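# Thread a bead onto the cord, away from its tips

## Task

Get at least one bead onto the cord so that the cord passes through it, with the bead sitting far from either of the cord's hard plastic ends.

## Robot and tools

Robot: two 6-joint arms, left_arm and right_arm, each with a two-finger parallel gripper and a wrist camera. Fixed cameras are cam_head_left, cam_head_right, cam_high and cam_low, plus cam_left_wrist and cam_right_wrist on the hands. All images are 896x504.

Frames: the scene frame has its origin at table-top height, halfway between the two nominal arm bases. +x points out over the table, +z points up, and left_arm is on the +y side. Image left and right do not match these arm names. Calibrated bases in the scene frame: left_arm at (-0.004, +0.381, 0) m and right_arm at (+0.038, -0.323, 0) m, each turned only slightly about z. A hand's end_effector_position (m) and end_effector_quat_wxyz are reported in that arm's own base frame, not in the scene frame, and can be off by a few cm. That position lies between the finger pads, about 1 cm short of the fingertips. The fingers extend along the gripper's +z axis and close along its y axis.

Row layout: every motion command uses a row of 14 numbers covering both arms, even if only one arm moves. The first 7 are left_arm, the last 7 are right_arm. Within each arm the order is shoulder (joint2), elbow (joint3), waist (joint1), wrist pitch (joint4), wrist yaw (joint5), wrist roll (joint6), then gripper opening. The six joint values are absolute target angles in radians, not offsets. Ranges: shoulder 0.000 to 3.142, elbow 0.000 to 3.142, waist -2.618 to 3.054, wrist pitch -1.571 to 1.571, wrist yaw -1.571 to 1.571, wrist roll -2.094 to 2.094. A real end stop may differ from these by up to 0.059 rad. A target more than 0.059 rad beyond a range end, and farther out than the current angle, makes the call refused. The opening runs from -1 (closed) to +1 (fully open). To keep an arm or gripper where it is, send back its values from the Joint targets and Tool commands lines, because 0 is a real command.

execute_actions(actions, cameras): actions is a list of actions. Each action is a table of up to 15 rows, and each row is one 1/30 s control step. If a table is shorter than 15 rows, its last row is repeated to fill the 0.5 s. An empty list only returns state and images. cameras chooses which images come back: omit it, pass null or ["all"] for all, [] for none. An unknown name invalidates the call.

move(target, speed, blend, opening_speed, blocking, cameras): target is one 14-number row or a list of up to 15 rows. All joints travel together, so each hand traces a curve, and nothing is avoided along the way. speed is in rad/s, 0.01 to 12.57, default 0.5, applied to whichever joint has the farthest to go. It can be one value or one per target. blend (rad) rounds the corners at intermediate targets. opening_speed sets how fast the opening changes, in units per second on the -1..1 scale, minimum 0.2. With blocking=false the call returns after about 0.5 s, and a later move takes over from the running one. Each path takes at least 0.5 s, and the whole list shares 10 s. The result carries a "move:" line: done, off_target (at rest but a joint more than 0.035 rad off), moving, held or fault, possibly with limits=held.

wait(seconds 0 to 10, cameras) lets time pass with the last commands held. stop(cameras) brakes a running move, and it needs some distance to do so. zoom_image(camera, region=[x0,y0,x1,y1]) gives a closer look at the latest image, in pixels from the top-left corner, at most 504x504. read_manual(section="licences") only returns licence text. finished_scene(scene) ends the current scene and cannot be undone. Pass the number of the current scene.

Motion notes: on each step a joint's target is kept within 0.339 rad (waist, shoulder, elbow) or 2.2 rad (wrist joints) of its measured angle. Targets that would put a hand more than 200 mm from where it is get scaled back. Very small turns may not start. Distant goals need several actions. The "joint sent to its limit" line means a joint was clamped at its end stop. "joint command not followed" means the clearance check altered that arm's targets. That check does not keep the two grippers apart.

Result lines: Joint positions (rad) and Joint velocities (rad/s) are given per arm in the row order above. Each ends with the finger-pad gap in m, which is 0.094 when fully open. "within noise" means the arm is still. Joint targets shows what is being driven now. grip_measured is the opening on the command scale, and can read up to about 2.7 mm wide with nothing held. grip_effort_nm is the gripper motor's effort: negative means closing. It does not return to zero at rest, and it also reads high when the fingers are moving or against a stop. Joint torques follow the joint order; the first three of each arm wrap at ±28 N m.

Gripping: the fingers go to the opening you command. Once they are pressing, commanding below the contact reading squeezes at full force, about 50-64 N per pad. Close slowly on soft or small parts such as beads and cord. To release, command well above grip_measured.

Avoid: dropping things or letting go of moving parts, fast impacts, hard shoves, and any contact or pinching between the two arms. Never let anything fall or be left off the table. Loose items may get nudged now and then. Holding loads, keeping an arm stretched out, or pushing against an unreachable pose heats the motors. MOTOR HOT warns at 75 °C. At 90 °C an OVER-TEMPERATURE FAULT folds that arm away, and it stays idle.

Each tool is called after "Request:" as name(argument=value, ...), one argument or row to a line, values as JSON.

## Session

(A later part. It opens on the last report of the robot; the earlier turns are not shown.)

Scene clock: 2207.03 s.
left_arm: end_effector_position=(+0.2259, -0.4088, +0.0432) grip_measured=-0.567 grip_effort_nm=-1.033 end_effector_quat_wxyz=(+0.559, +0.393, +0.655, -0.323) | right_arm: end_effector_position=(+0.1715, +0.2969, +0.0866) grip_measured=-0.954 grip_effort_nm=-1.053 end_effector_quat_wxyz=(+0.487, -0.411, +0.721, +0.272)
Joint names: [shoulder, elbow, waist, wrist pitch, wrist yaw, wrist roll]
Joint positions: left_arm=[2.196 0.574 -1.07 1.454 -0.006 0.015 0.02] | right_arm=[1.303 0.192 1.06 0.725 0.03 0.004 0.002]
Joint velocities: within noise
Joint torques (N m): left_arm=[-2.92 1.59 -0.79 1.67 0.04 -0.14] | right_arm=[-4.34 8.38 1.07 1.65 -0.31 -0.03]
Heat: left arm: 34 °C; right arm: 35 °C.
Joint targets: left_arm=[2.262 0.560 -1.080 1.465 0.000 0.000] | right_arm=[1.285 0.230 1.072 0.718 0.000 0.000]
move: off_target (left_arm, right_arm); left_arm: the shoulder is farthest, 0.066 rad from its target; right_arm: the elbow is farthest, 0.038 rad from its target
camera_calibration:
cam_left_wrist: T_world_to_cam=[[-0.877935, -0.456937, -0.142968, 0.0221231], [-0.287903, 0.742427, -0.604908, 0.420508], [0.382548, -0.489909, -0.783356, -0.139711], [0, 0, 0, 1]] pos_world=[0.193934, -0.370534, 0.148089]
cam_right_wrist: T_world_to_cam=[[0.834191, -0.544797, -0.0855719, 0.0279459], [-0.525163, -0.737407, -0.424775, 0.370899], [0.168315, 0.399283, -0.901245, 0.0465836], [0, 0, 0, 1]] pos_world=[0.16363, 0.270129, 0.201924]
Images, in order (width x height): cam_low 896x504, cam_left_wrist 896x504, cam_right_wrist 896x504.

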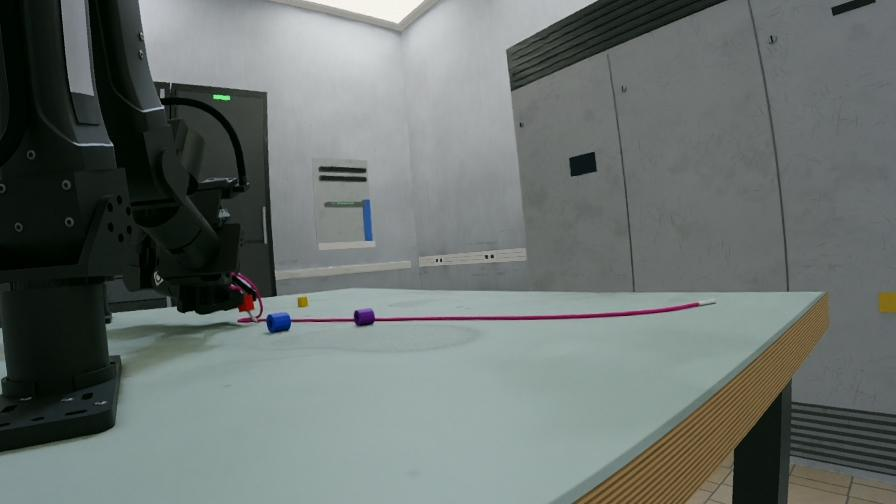

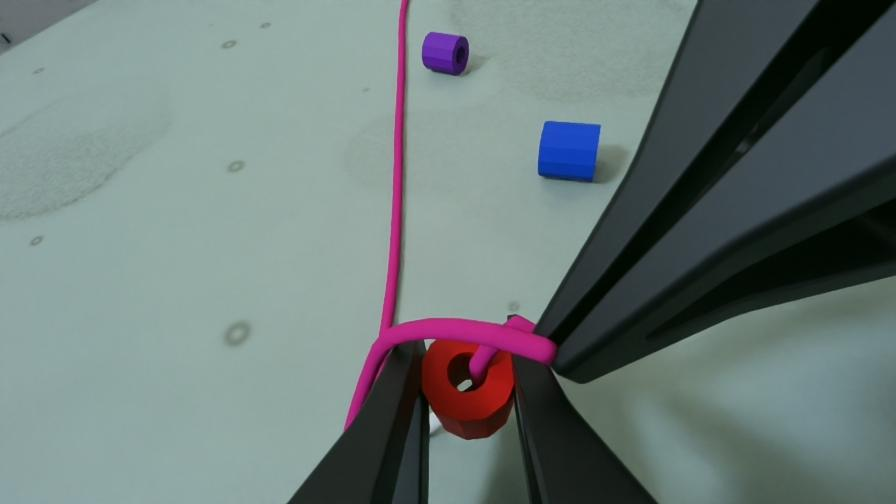

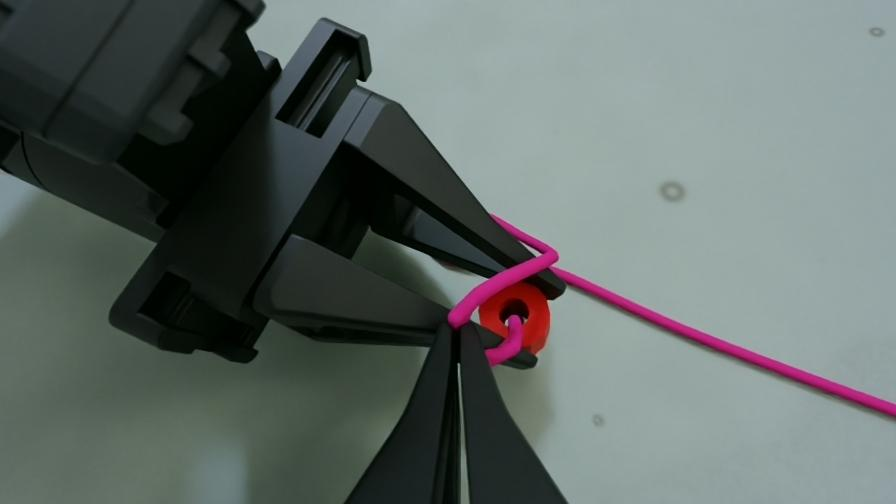

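Request:
move(
  target=[
    [2.195, 0.560, -1.072, 1.465, 0.0, 0.0, -0.75, 1.300, 0.215, 1.064, 0.718, 0.0, 0.0, -1.0],
    [2.195, 0.560, -1.072, 1.465, 0.0, 0.0, -0.75, 1.300, 0.215, 1.064, 0.718, 0.0, 0.0, -0.8],
    [2.195, 0.560, -1.072, 1.465, 0.0, 0.0, -0.75, 0.500, 0.110, 1.064, -0.02, 0.0, 0.0, -0.8],
  ],
  speed=[0.1, 0.1, 0.3],
  opening_speed=0.5,
)

Request:
zoom_image(
  camera="cam_low",
  region=[160, 230, 320, 350],
)

Scene clock: 2237.53 s.
left_arm: end_effector_position=(+0.2262, -0.4090, +0.0445) grip_measured=-0.567 grip_effort_nm=-1.033 end_effector_quat_wxyz=(+0.559, +0.392, +0.655, -0.324) | right_arm: end_effector_position=(+0.1313, +0.2338, +0.1147) grip_measured=-0.803 grip_effort_nm=0.134 end_effector_quat_wxyz=(+0.476, -0.419, +0.722, +0.277)
Joint names: [shoulder, elbow, waist, wrist pitch, wrist yaw, wrist roll]
Joint positions: left_arm=[2.193 0.575 -1.07 1.453 -0.007 0.013 0.02] | right_arm=[0.513 0.131 1.06 -0.024 0.007 0.004 0.009]
Joint velocities: within noise
Joint torques (N m): left_arm=[-8.23 1.57 -0.12 1.68 0.04 -0.13] | right_arm=[-0.02 5.9 0.36 1.78 -0.07 -0.02]
Heat: left arm: 34 °C; right arm: 35 °C.
Joint targets: left_arm=[2.195 0.560 -1.072 1.465 0.000 0.000] | right_arm=[0.500 0.110 1.064 -0.020 0.000 0.000]
move: done
camera_calibration:
cam_left_wrist: T_world_to_cam=[[-0.877504, -0.458406, -0.14089, 0.021667], [-0.289117, 0.740068, -0.607215, 0.420952], [0.38262, -0.4921, -0.781946, -0.139872], [0, 0, 0, 1]] pos_world=[0.194235, -0.370432, 0.149289]
cam_right_wrist: T_world_to_cam=[[0.84424, -0.527761, -0.0934167, 0.0251156], [-0.51614, -0.753602, -0.407043, 0.315694], [0.144422, 0.391858, -0.90862, 0.109522], [0, 0, 0, 1]] pos_world=[0.125922, 0.208246, 0.230361]

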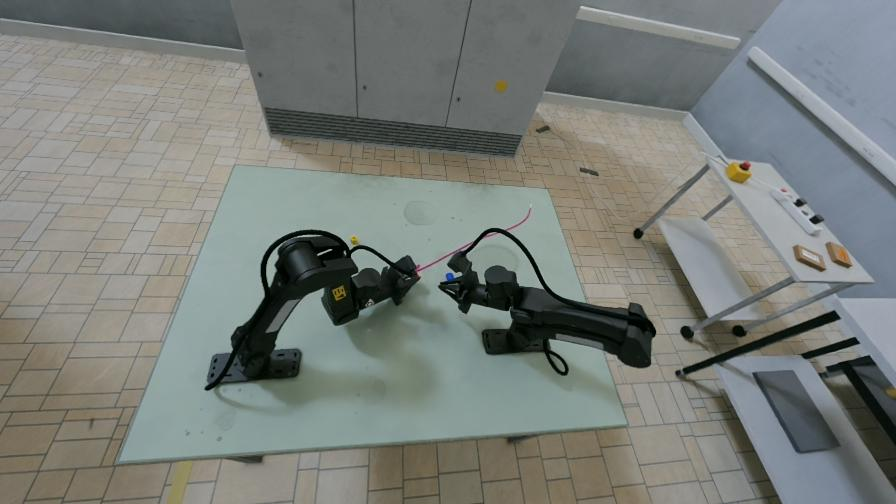

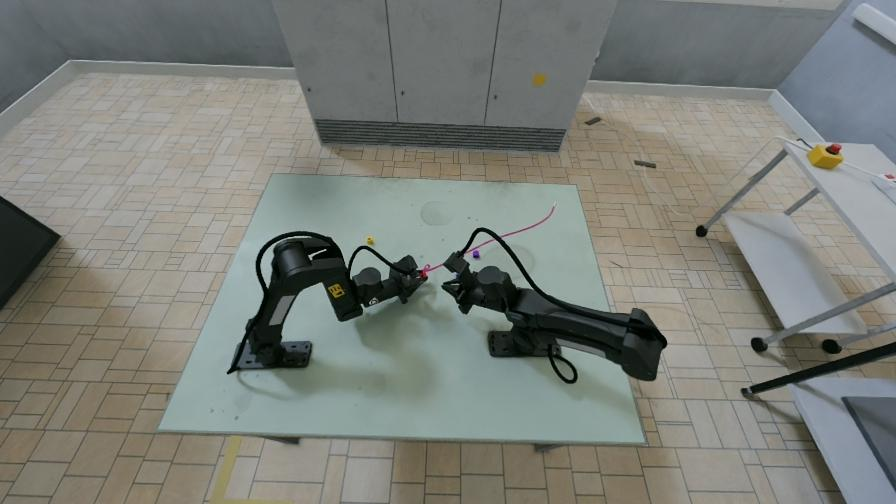

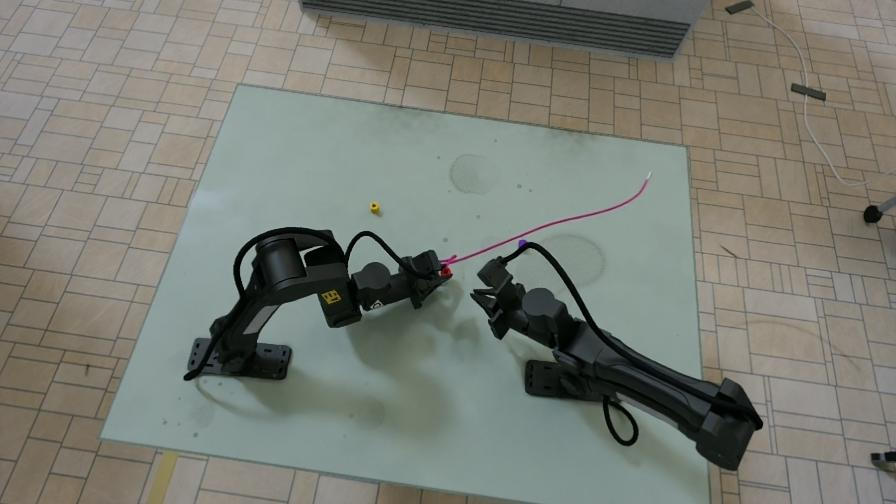

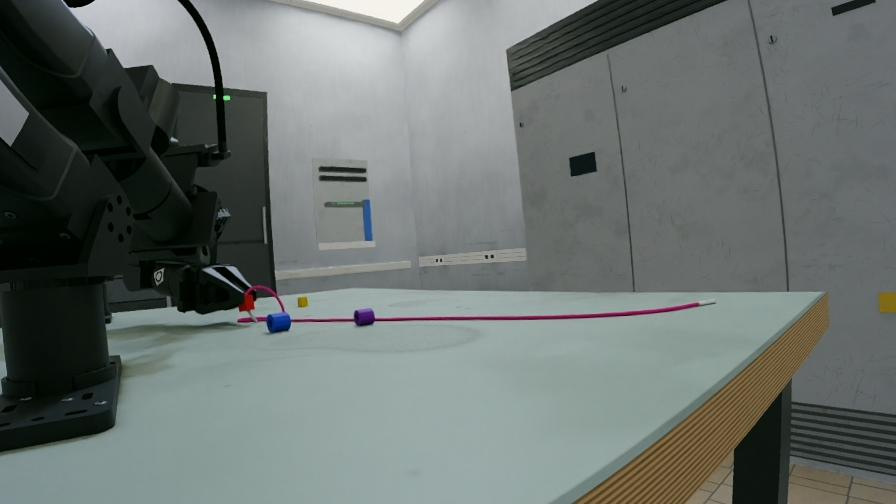

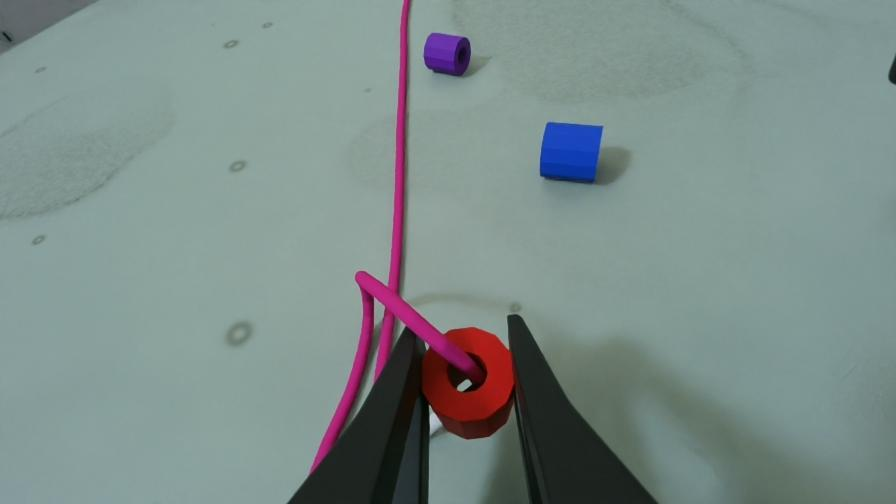

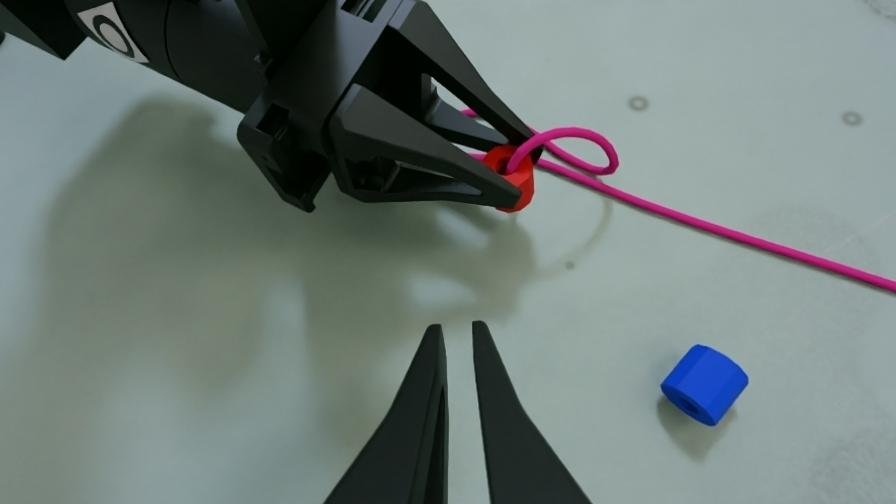

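Scaled by 3.150 from the camera's 896x504 image, which has a finer 1280x720 frame.

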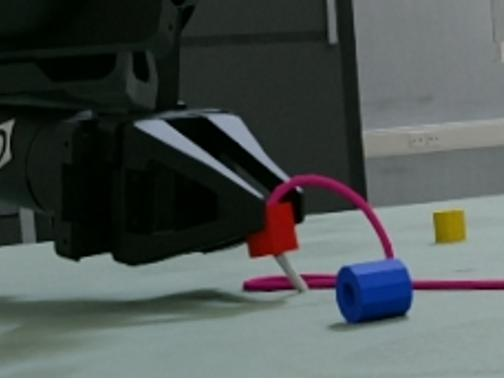

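Request:
move(
  target=[2.275, 0.520, -1.072, 1.535, 0.0, 0.0, -0.75, 0.500, 0.110, 1.064, -0.02, 0.0, 0.0, -0.8],
  speed=0.1,
  cameras=["cam_left_wrist", "cam_low", "cam_right_wrist"],
)

Request:
zoom_image(
  camera="cam_low",
  region=[160, 230, 320, 350],
)

Scene clock: 2271.13 s.
left_arm: end_effector_position=(+0.2243, -0.4059, +0.0405) grip_measured=-0.567 grip_effort_nm=-1.033 end_effector_quat_wxyz=(+0.556, +0.394, +0.658, -0.322) | right_arm: end_effector_position=(+0.1312, +0.2337, +0.1144) grip_measured=-0.803 grip_effort_nm=0.134 end_effector_quat_wxyz=(+0.475, -0.419, +0.722, +0.277)
Joint names: [shoulder, elbow, waist, wrist pitch, wrist yaw, wrist roll]
Joint positions: left_arm=[2.197 0.562 -1.07 1.458 -0.006 0.013 0.02] | right_arm=[0.513 0.131 1.06 -0.025 0.006 0.004 0.009]
Joint velocities: within noise
Joint torques (N m): left_arm=[-1.91 -0.57 -0.09 2.26 0.05 -0.13] | right_arm=[0.03 5.89 0.39 1.77 -0.08 -0.02]
Heat: left arm: 34 °C; right arm: 38 °C.
Joint targets: left_arm=[2.275 0.520 -1.072 1.535 0.000 0.000] | right_arm=[0.500 0.110 1.064 -0.020 0.000 0.000]
move: off_target (left_arm); left_arm: the shoulder is farthest, 0.078 rad from its target
camera_calibration:
cam_left_wrist: T_world_to_cam=[[-0.878546, -0.45639, -0.140941, 0.0219616], [-0.291469, 0.745991, -0.598785, 0.418371], [0.37842, -0.484981, -0.788411, -0.136626], [0, 0, 0, 1]] pos_world=[0.192939, -0.368339, 0.145892]
cam_right_wrist: T_world_to_cam=[[0.844303, -0.527648, -0.0934911, 0.0251349], [-0.516235, -0.754105, -0.405989, 0.315566], [0.143717, 0.391041, -0.909083, 0.109668], [0, 0, 0, 1]] pos_world=[0.125924, 0.208348, 0.230164]
Images, in order (width x height): cam_low 896x504, cam_left_wrist 896x504, cam_right_wrist 896x504.

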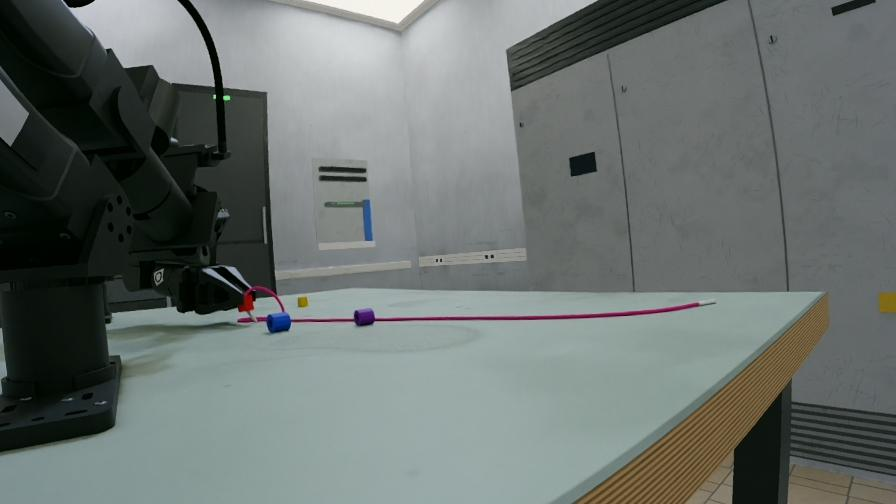

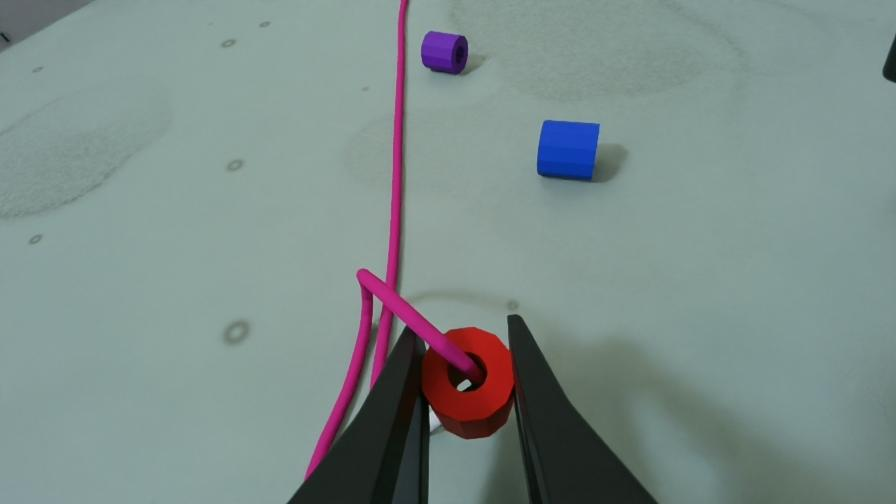

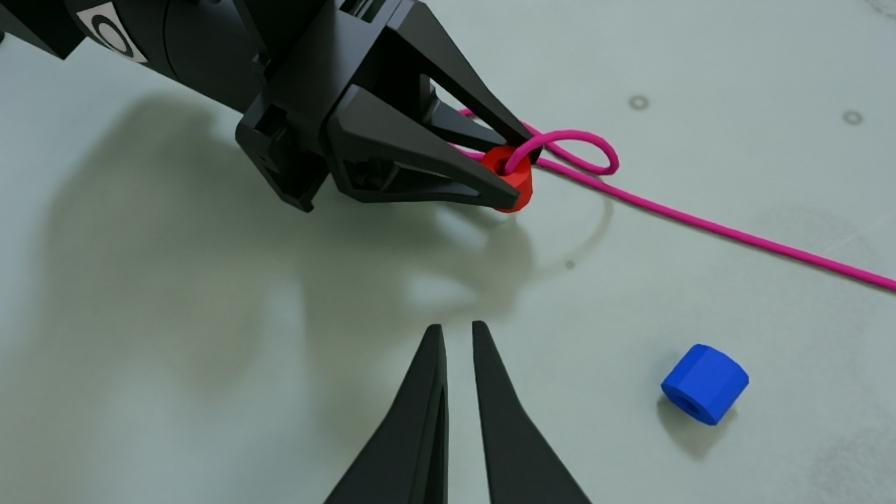

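Scaled by 3.150 from the camera's 896x504 image, which has a finer 1280x720 frame.

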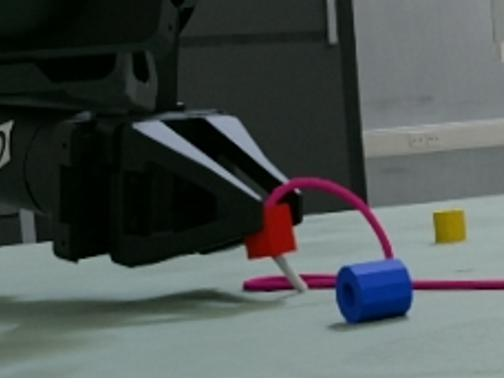

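Request:
move(
  target=[2.095, 0.600, -1.072, 1.225, 0.0, 0.0, -0.75, 0.500, 0.110, 1.064, -0.02, 0.0, 0.0, -0.8],
  speed=0.15,
  cameras=["cam_left_wrist", "cam_low", "cam_right_wrist"],
)

Request:
zoom_image(
  camera="cam_low",
  region=[160, 230, 320, 350],
)

Scene clock: 2297.77 s.
left_arm: end_effector_position=(+0.2280, -0.4118, +0.0442) grip_measured=-0.567 grip_effort_nm=-1.028 end_effector_quat_wxyz=(+0.535, +0.401, +0.676, -0.310) | right_arm: end_effector_position=(+0.1312, +0.2337, +0.1144) grip_measured=-0.803 grip_effort_nm=0.129 end_effector_quat_wxyz=(+0.475, -0.419, +0.722, +0.277)
Joint names: [shoulder, elbow, waist, wrist pitch, wrist yaw, wrist roll]
Joint positions: left_arm=[2.115 0.595 -1.07 1.282 -0.008 0.008 0.02] | right_arm=[0.513 0.131 1.06 -0.025 0.006 0.004 0.009]
Joint velocities: within noise
Joint torques (N m): left_arm=[-9.99 3.44 -0.1 1.09 0.07 -0.08] | right_arm=[0.01 5.94 0.34 1.76 -0.08 -0.03]
Heat: left arm: 38 °C; right arm: 38 °C.
Joint targets: left_arm=[2.095 0.600 -1.072 1.225 0.000 0.000] | right_arm=[0.500 0.110 1.064 -0.020 0.000 0.000]
move: off_target (left_arm); left_arm: the wrist pitch is farthest, 0.057 rad from its target
camera_calibration:
cam_left_wrist: T_world_to_cam=[[-0.881694, -0.452185, -0.134703, 0.0251815], [-0.313333, 0.774606, -0.549371, 0.440544], [0.352759, -0.44217, -0.824649, -0.1129], [0, 0, 0, 1]] pos_world=[0.200066, -0.379782, 0.152311]
cam_right_wrist: T_world_to_cam=[[0.844303, -0.527648, -0.0934911, 0.0251349], [-0.516235, -0.754105, -0.405989, 0.315566], [0.143717, 0.391041, -0.909083, 0.109668], [0, 0, 0, 1]] pos_world=[0.125924, 0.208348, 0.230164]
Images, in order (width x height): cam_low 896x504, cam_left_wrist 896x504, cam_right_wrist 896x504.

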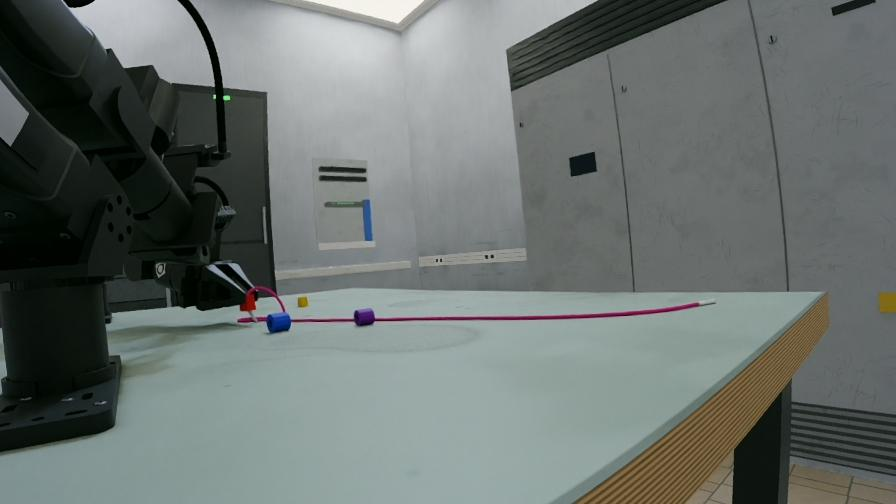

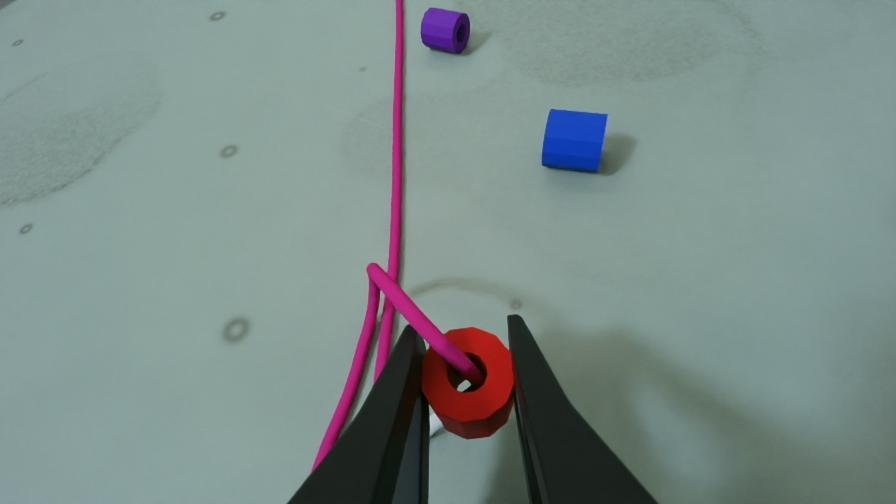

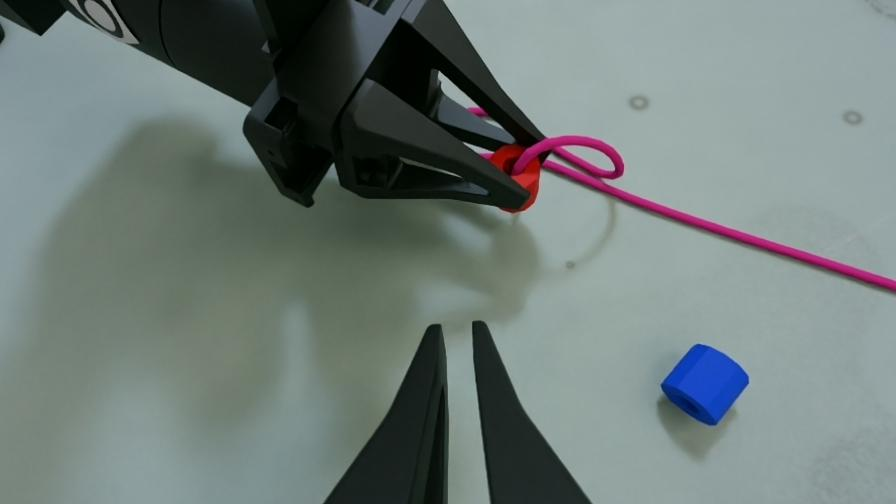

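Scaled by 3.150 from the camera's 896x504 image, which has a finer 1280x720 frame.

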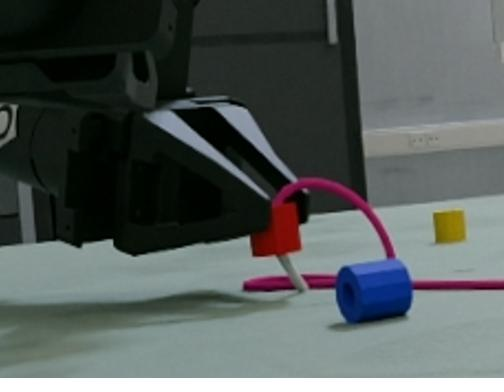

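Request:
move(
  target=[2.095, 0.600, -1.072, 1.165, 0.0, 0.0, -0.75, 0.500, 0.110, 1.064, -0.02, 0.0, 0.0, -0.8],
  speed=0.1,
  cameras=["cam_left_wrist", "cam_low", "cam_right_wrist"],
)

Request:
zoom_image(
  camera="cam_low",
  region=[160, 230, 320, 350],
)

Scene clock: 2305.57 s.
left_arm: end_effector_position=(+0.2284, -0.4124, +0.0432) grip_measured=-0.567 grip_effort_nm=-1.028 end_effector_quat_wxyz=(+0.530, +0.404, +0.680, -0.307) | right_arm: end_effector_position=(+0.1312, +0.2337, +0.1144) grip_measured=-0.803 grip_effort_nm=0.129 end_effector_quat_wxyz=(+0.475, -0.419, +0.722, +0.277)
Joint names: [shoulder, elbow, waist, wrist pitch, wrist yaw, wrist roll]
Joint positions: left_arm=[2.106 0.601 -1.07 1.252 -0.008 0.008 0.02] | right_arm=[0.513 0.131 1.06 -0.025 0.006 0.004 0.009]
Joint velocities: within noise
Joint torques (N m): left_arm=[-9.18 3.08 -0.12 0.81 0.06 -0.08] | right_arm=[0.02 5.9 0.36 1.78 -0.08 -0.03]
Heat: left arm: 36 °C; right arm: 38 °C.
Joint targets: left_arm=[2.095 0.600 -1.072 1.165 0.000 0.000] | right_arm=[0.500 0.110 1.064 -0.020 0.000 0.000]
move: off_target (left_arm); left_arm: the wrist pitch is farthest, 0.087 rad from its target
camera_calibration:
cam_left_wrist: T_world_to_cam=[[-0.882624, -0.450473, -0.134348, 0.0259356], [-0.317095, 0.781527, -0.537276, 0.44387], [0.347025, -0.431612, -0.832637, -0.108151], [0, 0, 0, 1]] pos_world=[0.201171, -0.381892, 0.151914]
cam_right_wrist: T_world_to_cam=[[0.844303, -0.527648, -0.0934911, 0.0251349], [-0.516235, -0.754105, -0.405989, 0.315566], [0.143717, 0.391041, -0.909083, 0.109668], [0, 0, 0, 1]] pos_world=[0.125924, 0.208348, 0.230164]
Images, in order (width x height): cam_low 896x504, cam_left_wrist 896x504, cam_right_wrist 896x504.

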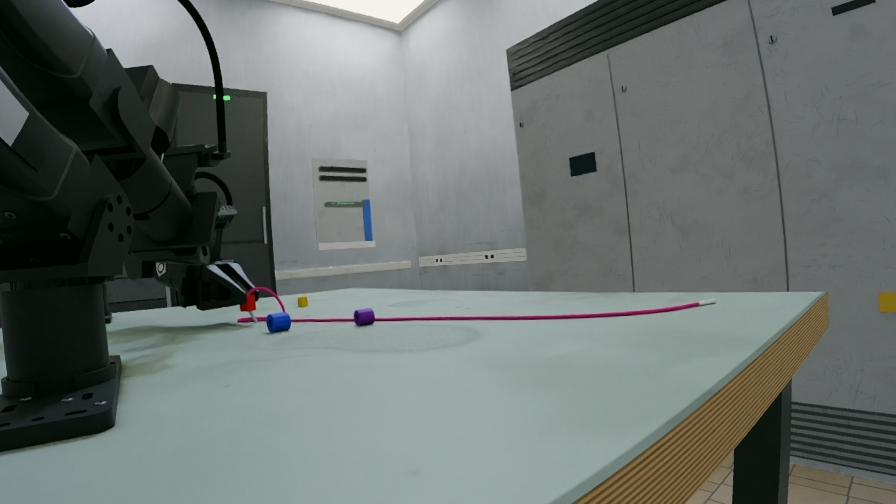

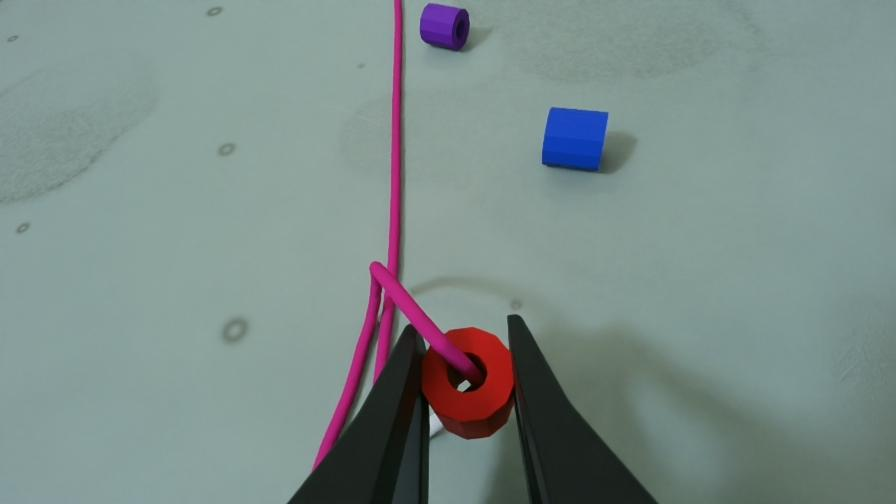

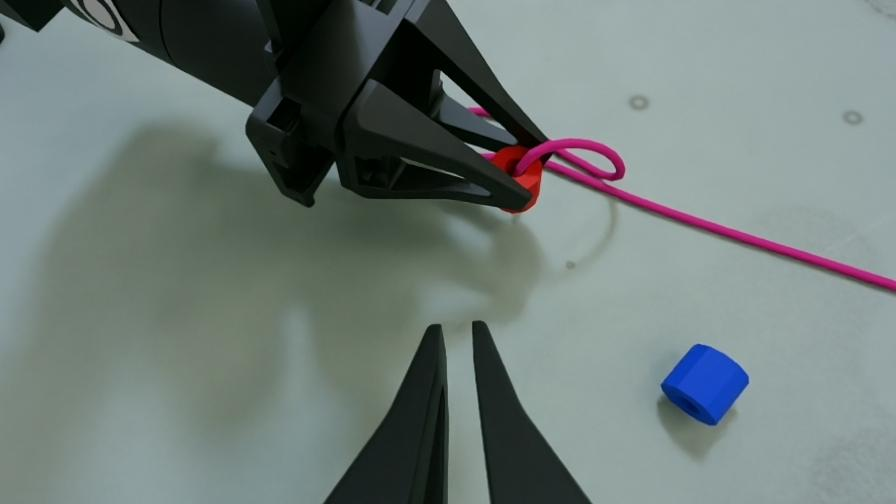

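Scaled by 3.150 from the camera's 896x504 image, which has a finer 1280x720 frame.

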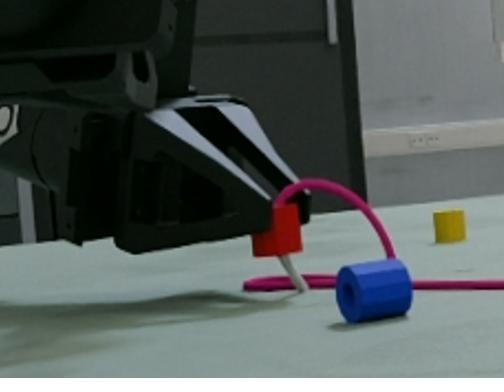

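Request:
move(
  target=[
    [2.095, 0.600, -1.072, 1.235, 0.0, 0.0, -0.75, 0.500, 0.110, 1.064, -0.02, 0.0, 0.0, -0.8],
    [2.095, 0.600, -1.130, 1.190, 0.0, 0.0, -0.75, 0.500, 0.110, 1.064, -0.02, 0.0, 0.0, -0.8],
  ],
  speed=0.1,
  cameras=["cam_left_wrist", "cam_low", "cam_right_wrist"],
)

Request:
zoom_image(
  camera="cam_low",
  region=[160, 230, 320, 350],
)

Scene clock: 2318.53 s.
left_arm: end_effector_position=(+0.2099, -0.4224, +0.0439) grip_measured=-0.567 grip_effort_nm=-1.023 end_effector_quat_wxyz=(+0.524, +0.418, +0.670, -0.319) | right_arm: end_effector_position=(+0.1312, +0.2337, +0.1144) grip_measured=-0.803 grip_effort_nm=0.134 end_effector_quat_wxyz=(+0.475, -0.419, +0.722, +0.277)
Joint names: [shoulder, elbow, waist, wrist pitch, wrist yaw, wrist roll]
Joint positions: left_arm=[2.105 0.602 -1.115 1.253 -0.01 0.008 0.02] | right_arm=[0.513 0.131 1.06 -0.025 0.006 0.004 0.009]
Joint velocities: within noise
Joint torques (N m): left_arm=[-9.11 3.08 -1.18 1.02 0.07 -0.09] | right_arm=[0.05 5.86 0.44 1.75 -0.08 -0.02]
Heat: left arm: 34 °C; right arm: 38 °C.
Joint targets: left_arm=[2.095 0.600 -1.130 1.190 0.000 0.000] | right_arm=[0.500 0.110 1.064 -0.020 0.000 0.000]
move: off_target (left_arm); left_arm: the wrist pitch is farthest, 0.063 rad from its target
camera_calibration:
cam_left_wrist: T_world_to_cam=[[-0.901387, -0.411542, -0.134662, 0.0256711], [-0.281804, 0.79365, -0.539172, 0.443965], [0.328766, -0.448054, -0.83136, -0.108637], [0, 0, 0, 1]] pos_world=[0.183967, -0.390463, 0.152513]
cam_right_wrist: T_world_to_cam=[[0.844303, -0.527648, -0.0934911, 0.0251349], [-0.516235, -0.754105, -0.405989, 0.315566], [0.143717, 0.391041, -0.909083, 0.109668], [0, 0, 0, 1]] pos_world=[0.125924, 0.208348, 0.230164]
Images, in order (width x height): cam_low 896x504, cam_left_wrist 896x504, cam_right_wrist 896x504.

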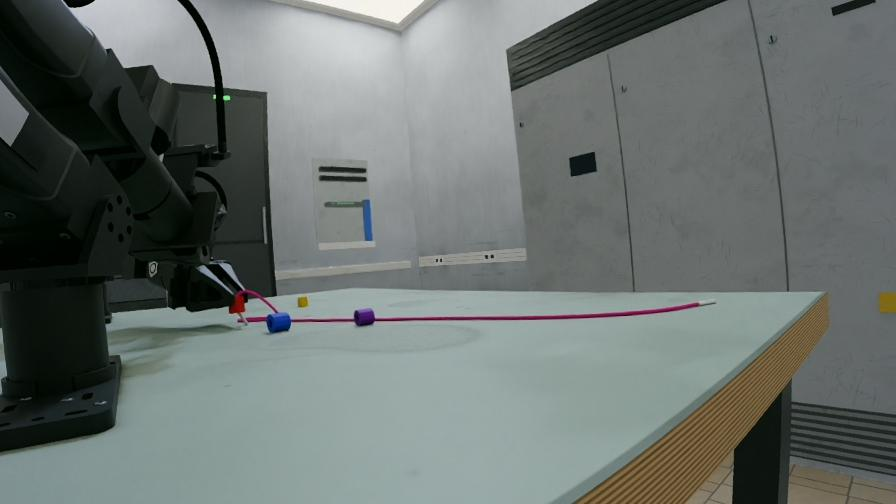

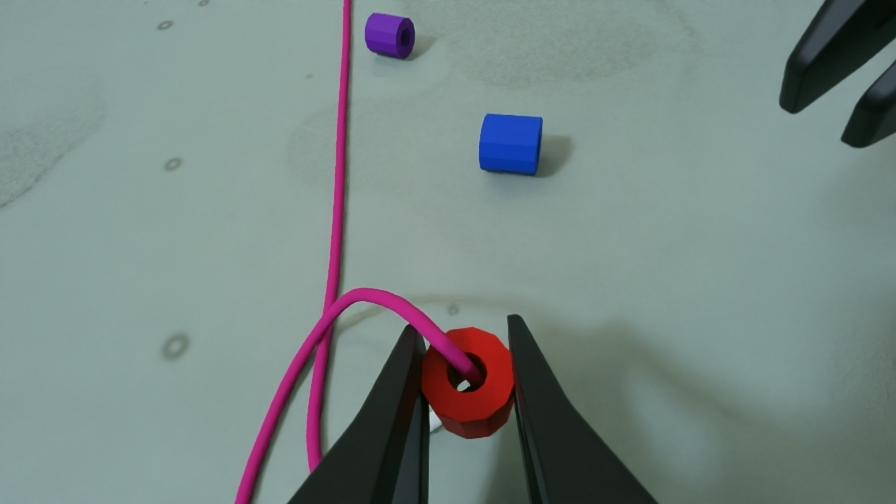

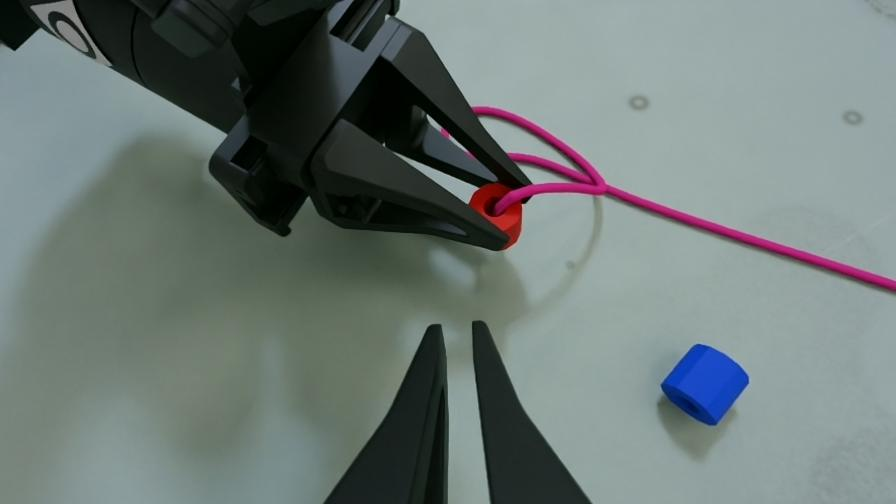

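Scaled by 3.150 from the camera's 896x504 image, which has a finer 1280x720 frame.

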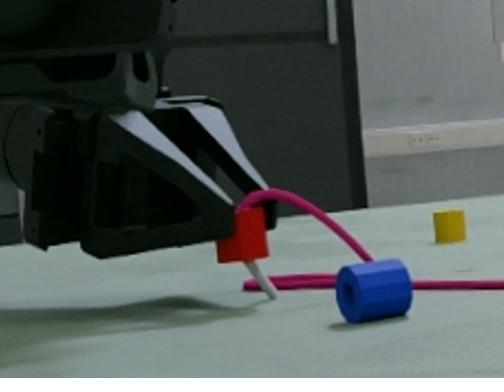

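Request:
move(
  target=[
    [2.095, 0.600, -1.115, 1.240, 0.0, 0.0, -0.75, 0.60, 0.25, 0.82, -0.15, 0.0, 0.6, -0.5],
    [2.095, 0.600, -1.115, 1.240, 0.0, 0.0, -0.75, 1.965, 1.60, 0.80, -1.20, 0.0, 1.68, -0.5],
  ],
  speed=0.5,
  blend=0.1,
  opening_speed=1.0,
  cameras=["cam_left_wrist", "cam_low", "cam_right_wrist", "cam_high"],
)

Scene clock: 2372.60 s.
left_arm: end_effector_position=(+0.2100, -0.4225, +0.0445) grip_measured=-0.567 grip_effort_nm=-1.023 end_effector_quat_wxyz=(+0.525, +0.418, +0.669, -0.320) | right_arm: end_effector_position=(+0.2529, +0.2674, +0.0766) grip_measured=-0.503 grip_effort_nm=0.129 end_effector_quat_wxyz=(-0.001, +0.417, +0.909, +0.002)
Joint names: [shoulder, elbow, waist, wrist pitch, wrist yaw, wrist roll]
Joint positions: left_arm=[2.105 0.602 -1.115 1.256 -0.01 0.008 0.02] | right_arm=[1.952 1.558 0.809 -1.173 -0.004 1.67 0.023]
Joint velocities: within noise
Joint torques (N m): left_arm=[-9.13 3.08 0.03 1.43 0.07 -0.09] | right_arm=[-8.51 9.21 -0.8 -0.23 0.01 0.11]
Heat: left arm: 31 °C; right arm: 37 °C.
Joint targets: left_arm=[2.095 0.600 -1.115 1.240 0.000 0.000] | right_arm=[1.965 1.600 0.800 -1.200 0.000 1.680]
move: off_target (right_arm); right_arm: the elbow is farthest, 0.042 rad from its target
camera_calibration:
cam_left_wrist: T_world_to_cam=[[-0.901065, -0.412194, -0.134829, 0.0254913], [-0.281422, 0.792281, -0.54138, 0.443886], [0.329976, -0.449874, -0.829897, -0.109333], [0, 0, 0, 1]] pos_world=[0.183966, -0.390362, 0.153013]
cam_right_wrist: T_world_to_cam=[[-0.820348, -0.57186, -0.00237807, 0.362464], [-0.420815, 0.600843, 0.679635, -0.0811308], [-0.387227, 0.558537, -0.733547, 0.120577], [0, 0, 0, 1]] pos_world=[0.309896, 0.188678, 0.14445]
Images, in order (width x height): cam_high 896x504, cam_low 896x504, cam_left_wrist 896x504, cam_right_wrist 896x504.

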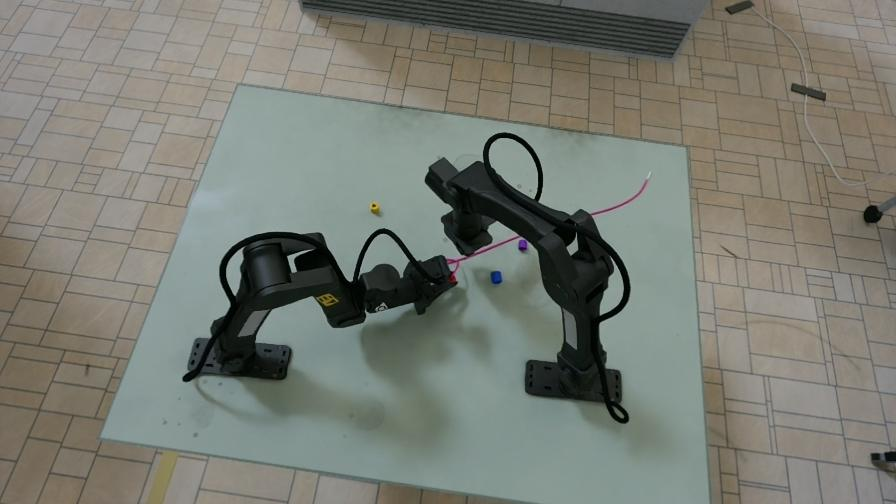

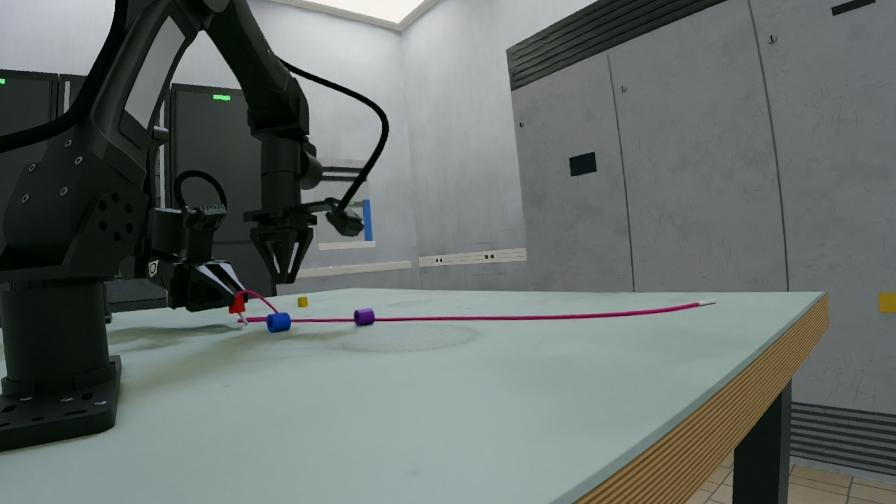

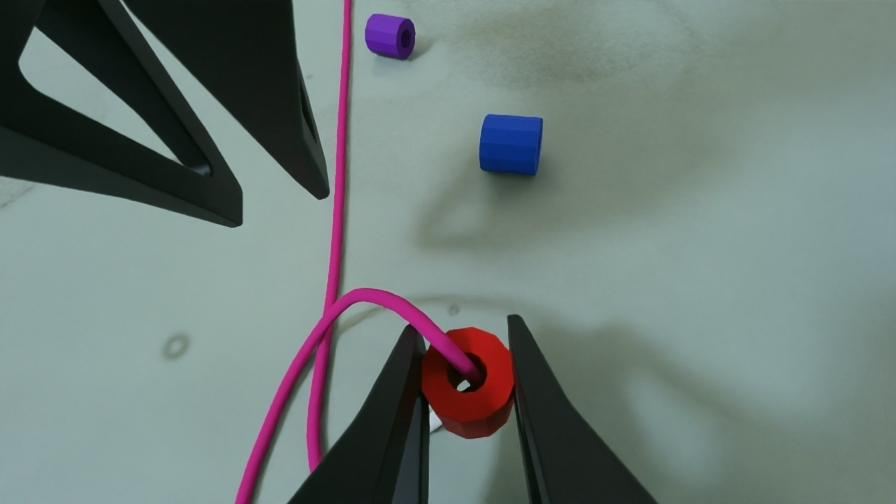

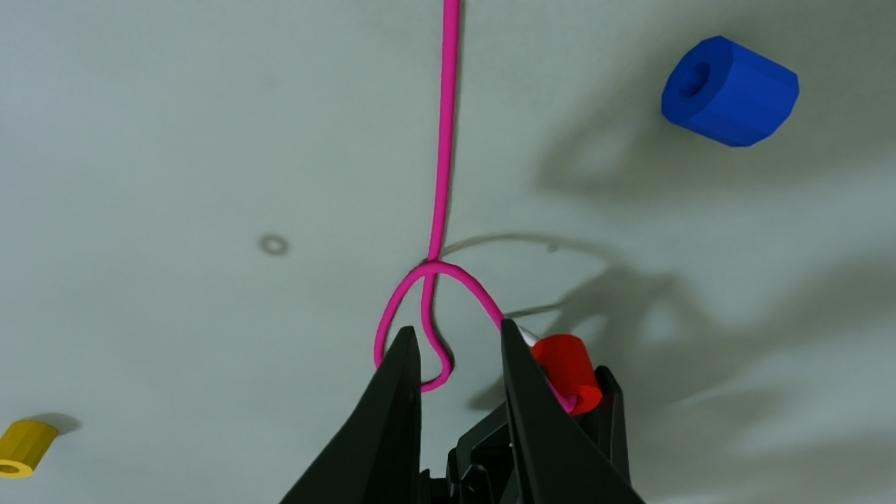

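Request:
move(
  target=[
    [2.095, 0.600, -1.115, 1.240, 0.0, 0.0, -0.75, 1.99, 1.545, 0.786, -1.12, 0.0, 1.68, -0.5],
    [2.095, 0.600, -1.115, 1.240, 0.0, 0.0, -0.75, 2.047, 1.437, 0.786, -0.978, 0.0, 1.68, -0.5],
  ],
  speed=0.15,
  cameras=["cam_low", "cam_right_wrist"],
)

Request:
zoom_image(
  camera="cam_low",
  region=[200, 240, 340, 345],
)

Scene clock: 2397.67 s.
left_arm: end_effector_position=(+0.2100, -0.4225, +0.0445) grip_measured=-0.567 grip_effort_nm=-1.028 end_effector_quat_wxyz=(+0.525, +0.418, +0.669, -0.320) | right_arm: end_effector_position=(+0.2627, +0.2700, +0.0237) grip_measured=-0.503 grip_effort_nm=0.129 end_effector_quat_wxyz=(-0.001, +0.424, +0.906, +0.004)
Joint names: [shoulder, elbow, waist, wrist pitch, wrist yaw, wrist roll]
Joint positions: left_arm=[2.105 0.602 -1.115 1.256 -0.01 0.008 0.02] | right_arm=[2.03 1.454 0.794 -0.988 -0.004 1.671 0.023]
Joint velocities: within noise
Joint torques (N m): left_arm=[-9.14 3.08 0.02 1.43 0.08 -0.08] | right_arm=[-8.68 4.48 -0.7 0.1 0.03 0.11]
Heat: left arm: 32 °C; right arm: 31 °C.
Joint targets: left_arm=[2.095 0.600 -1.115 1.240 0.000 0.000] | right_arm=[2.047 1.437 0.786 -0.978 0.000 1.680]
move: done
camera_calibration:
cam_right_wrist: T_world_to_cam=[[-0.828938, -0.559311, -0.00577293, 0.370801], [-0.413269, 0.605473, 0.680155, -0.0458396], [-0.376923, 0.566192, -0.733046, 0.0794326], [0, 0, 0, 1]] pos_world=[0.318367, 0.190174, 0.0915464]
Images, in order (width x height): cam_low 896x504, cam_right_wrist 896x504.

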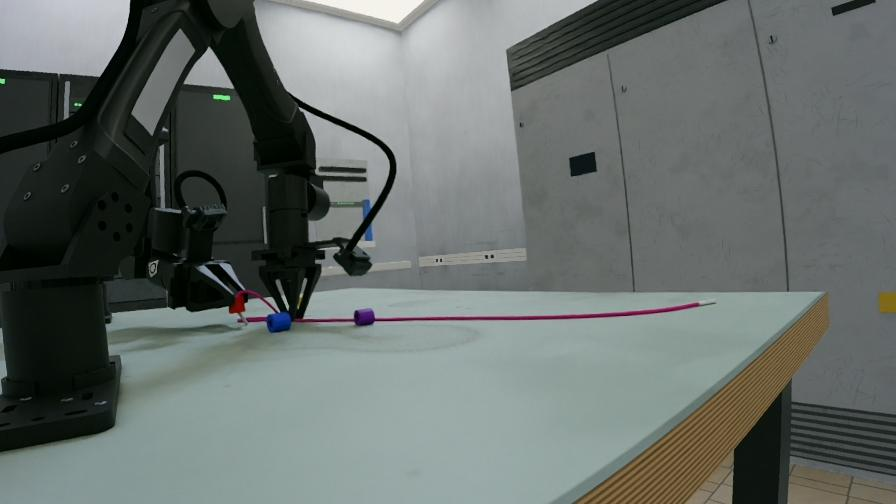

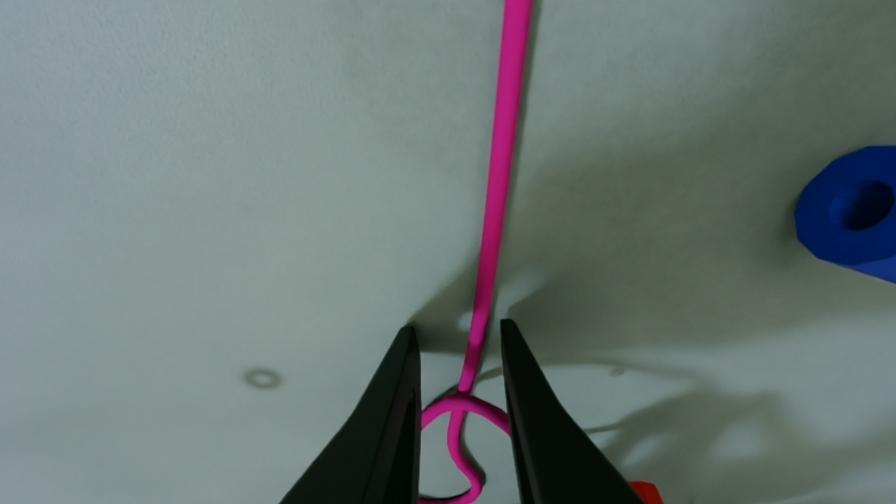

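Scaled by 3.600 from the camera's 896x504 image, which has a finer 1280x720 frame.

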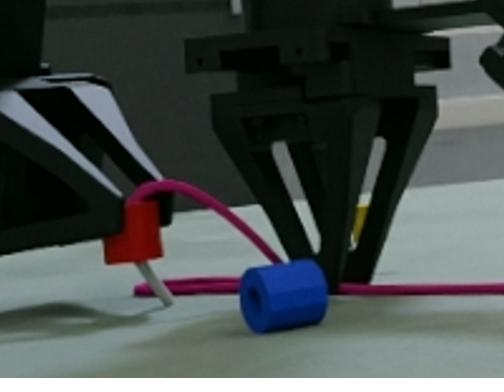

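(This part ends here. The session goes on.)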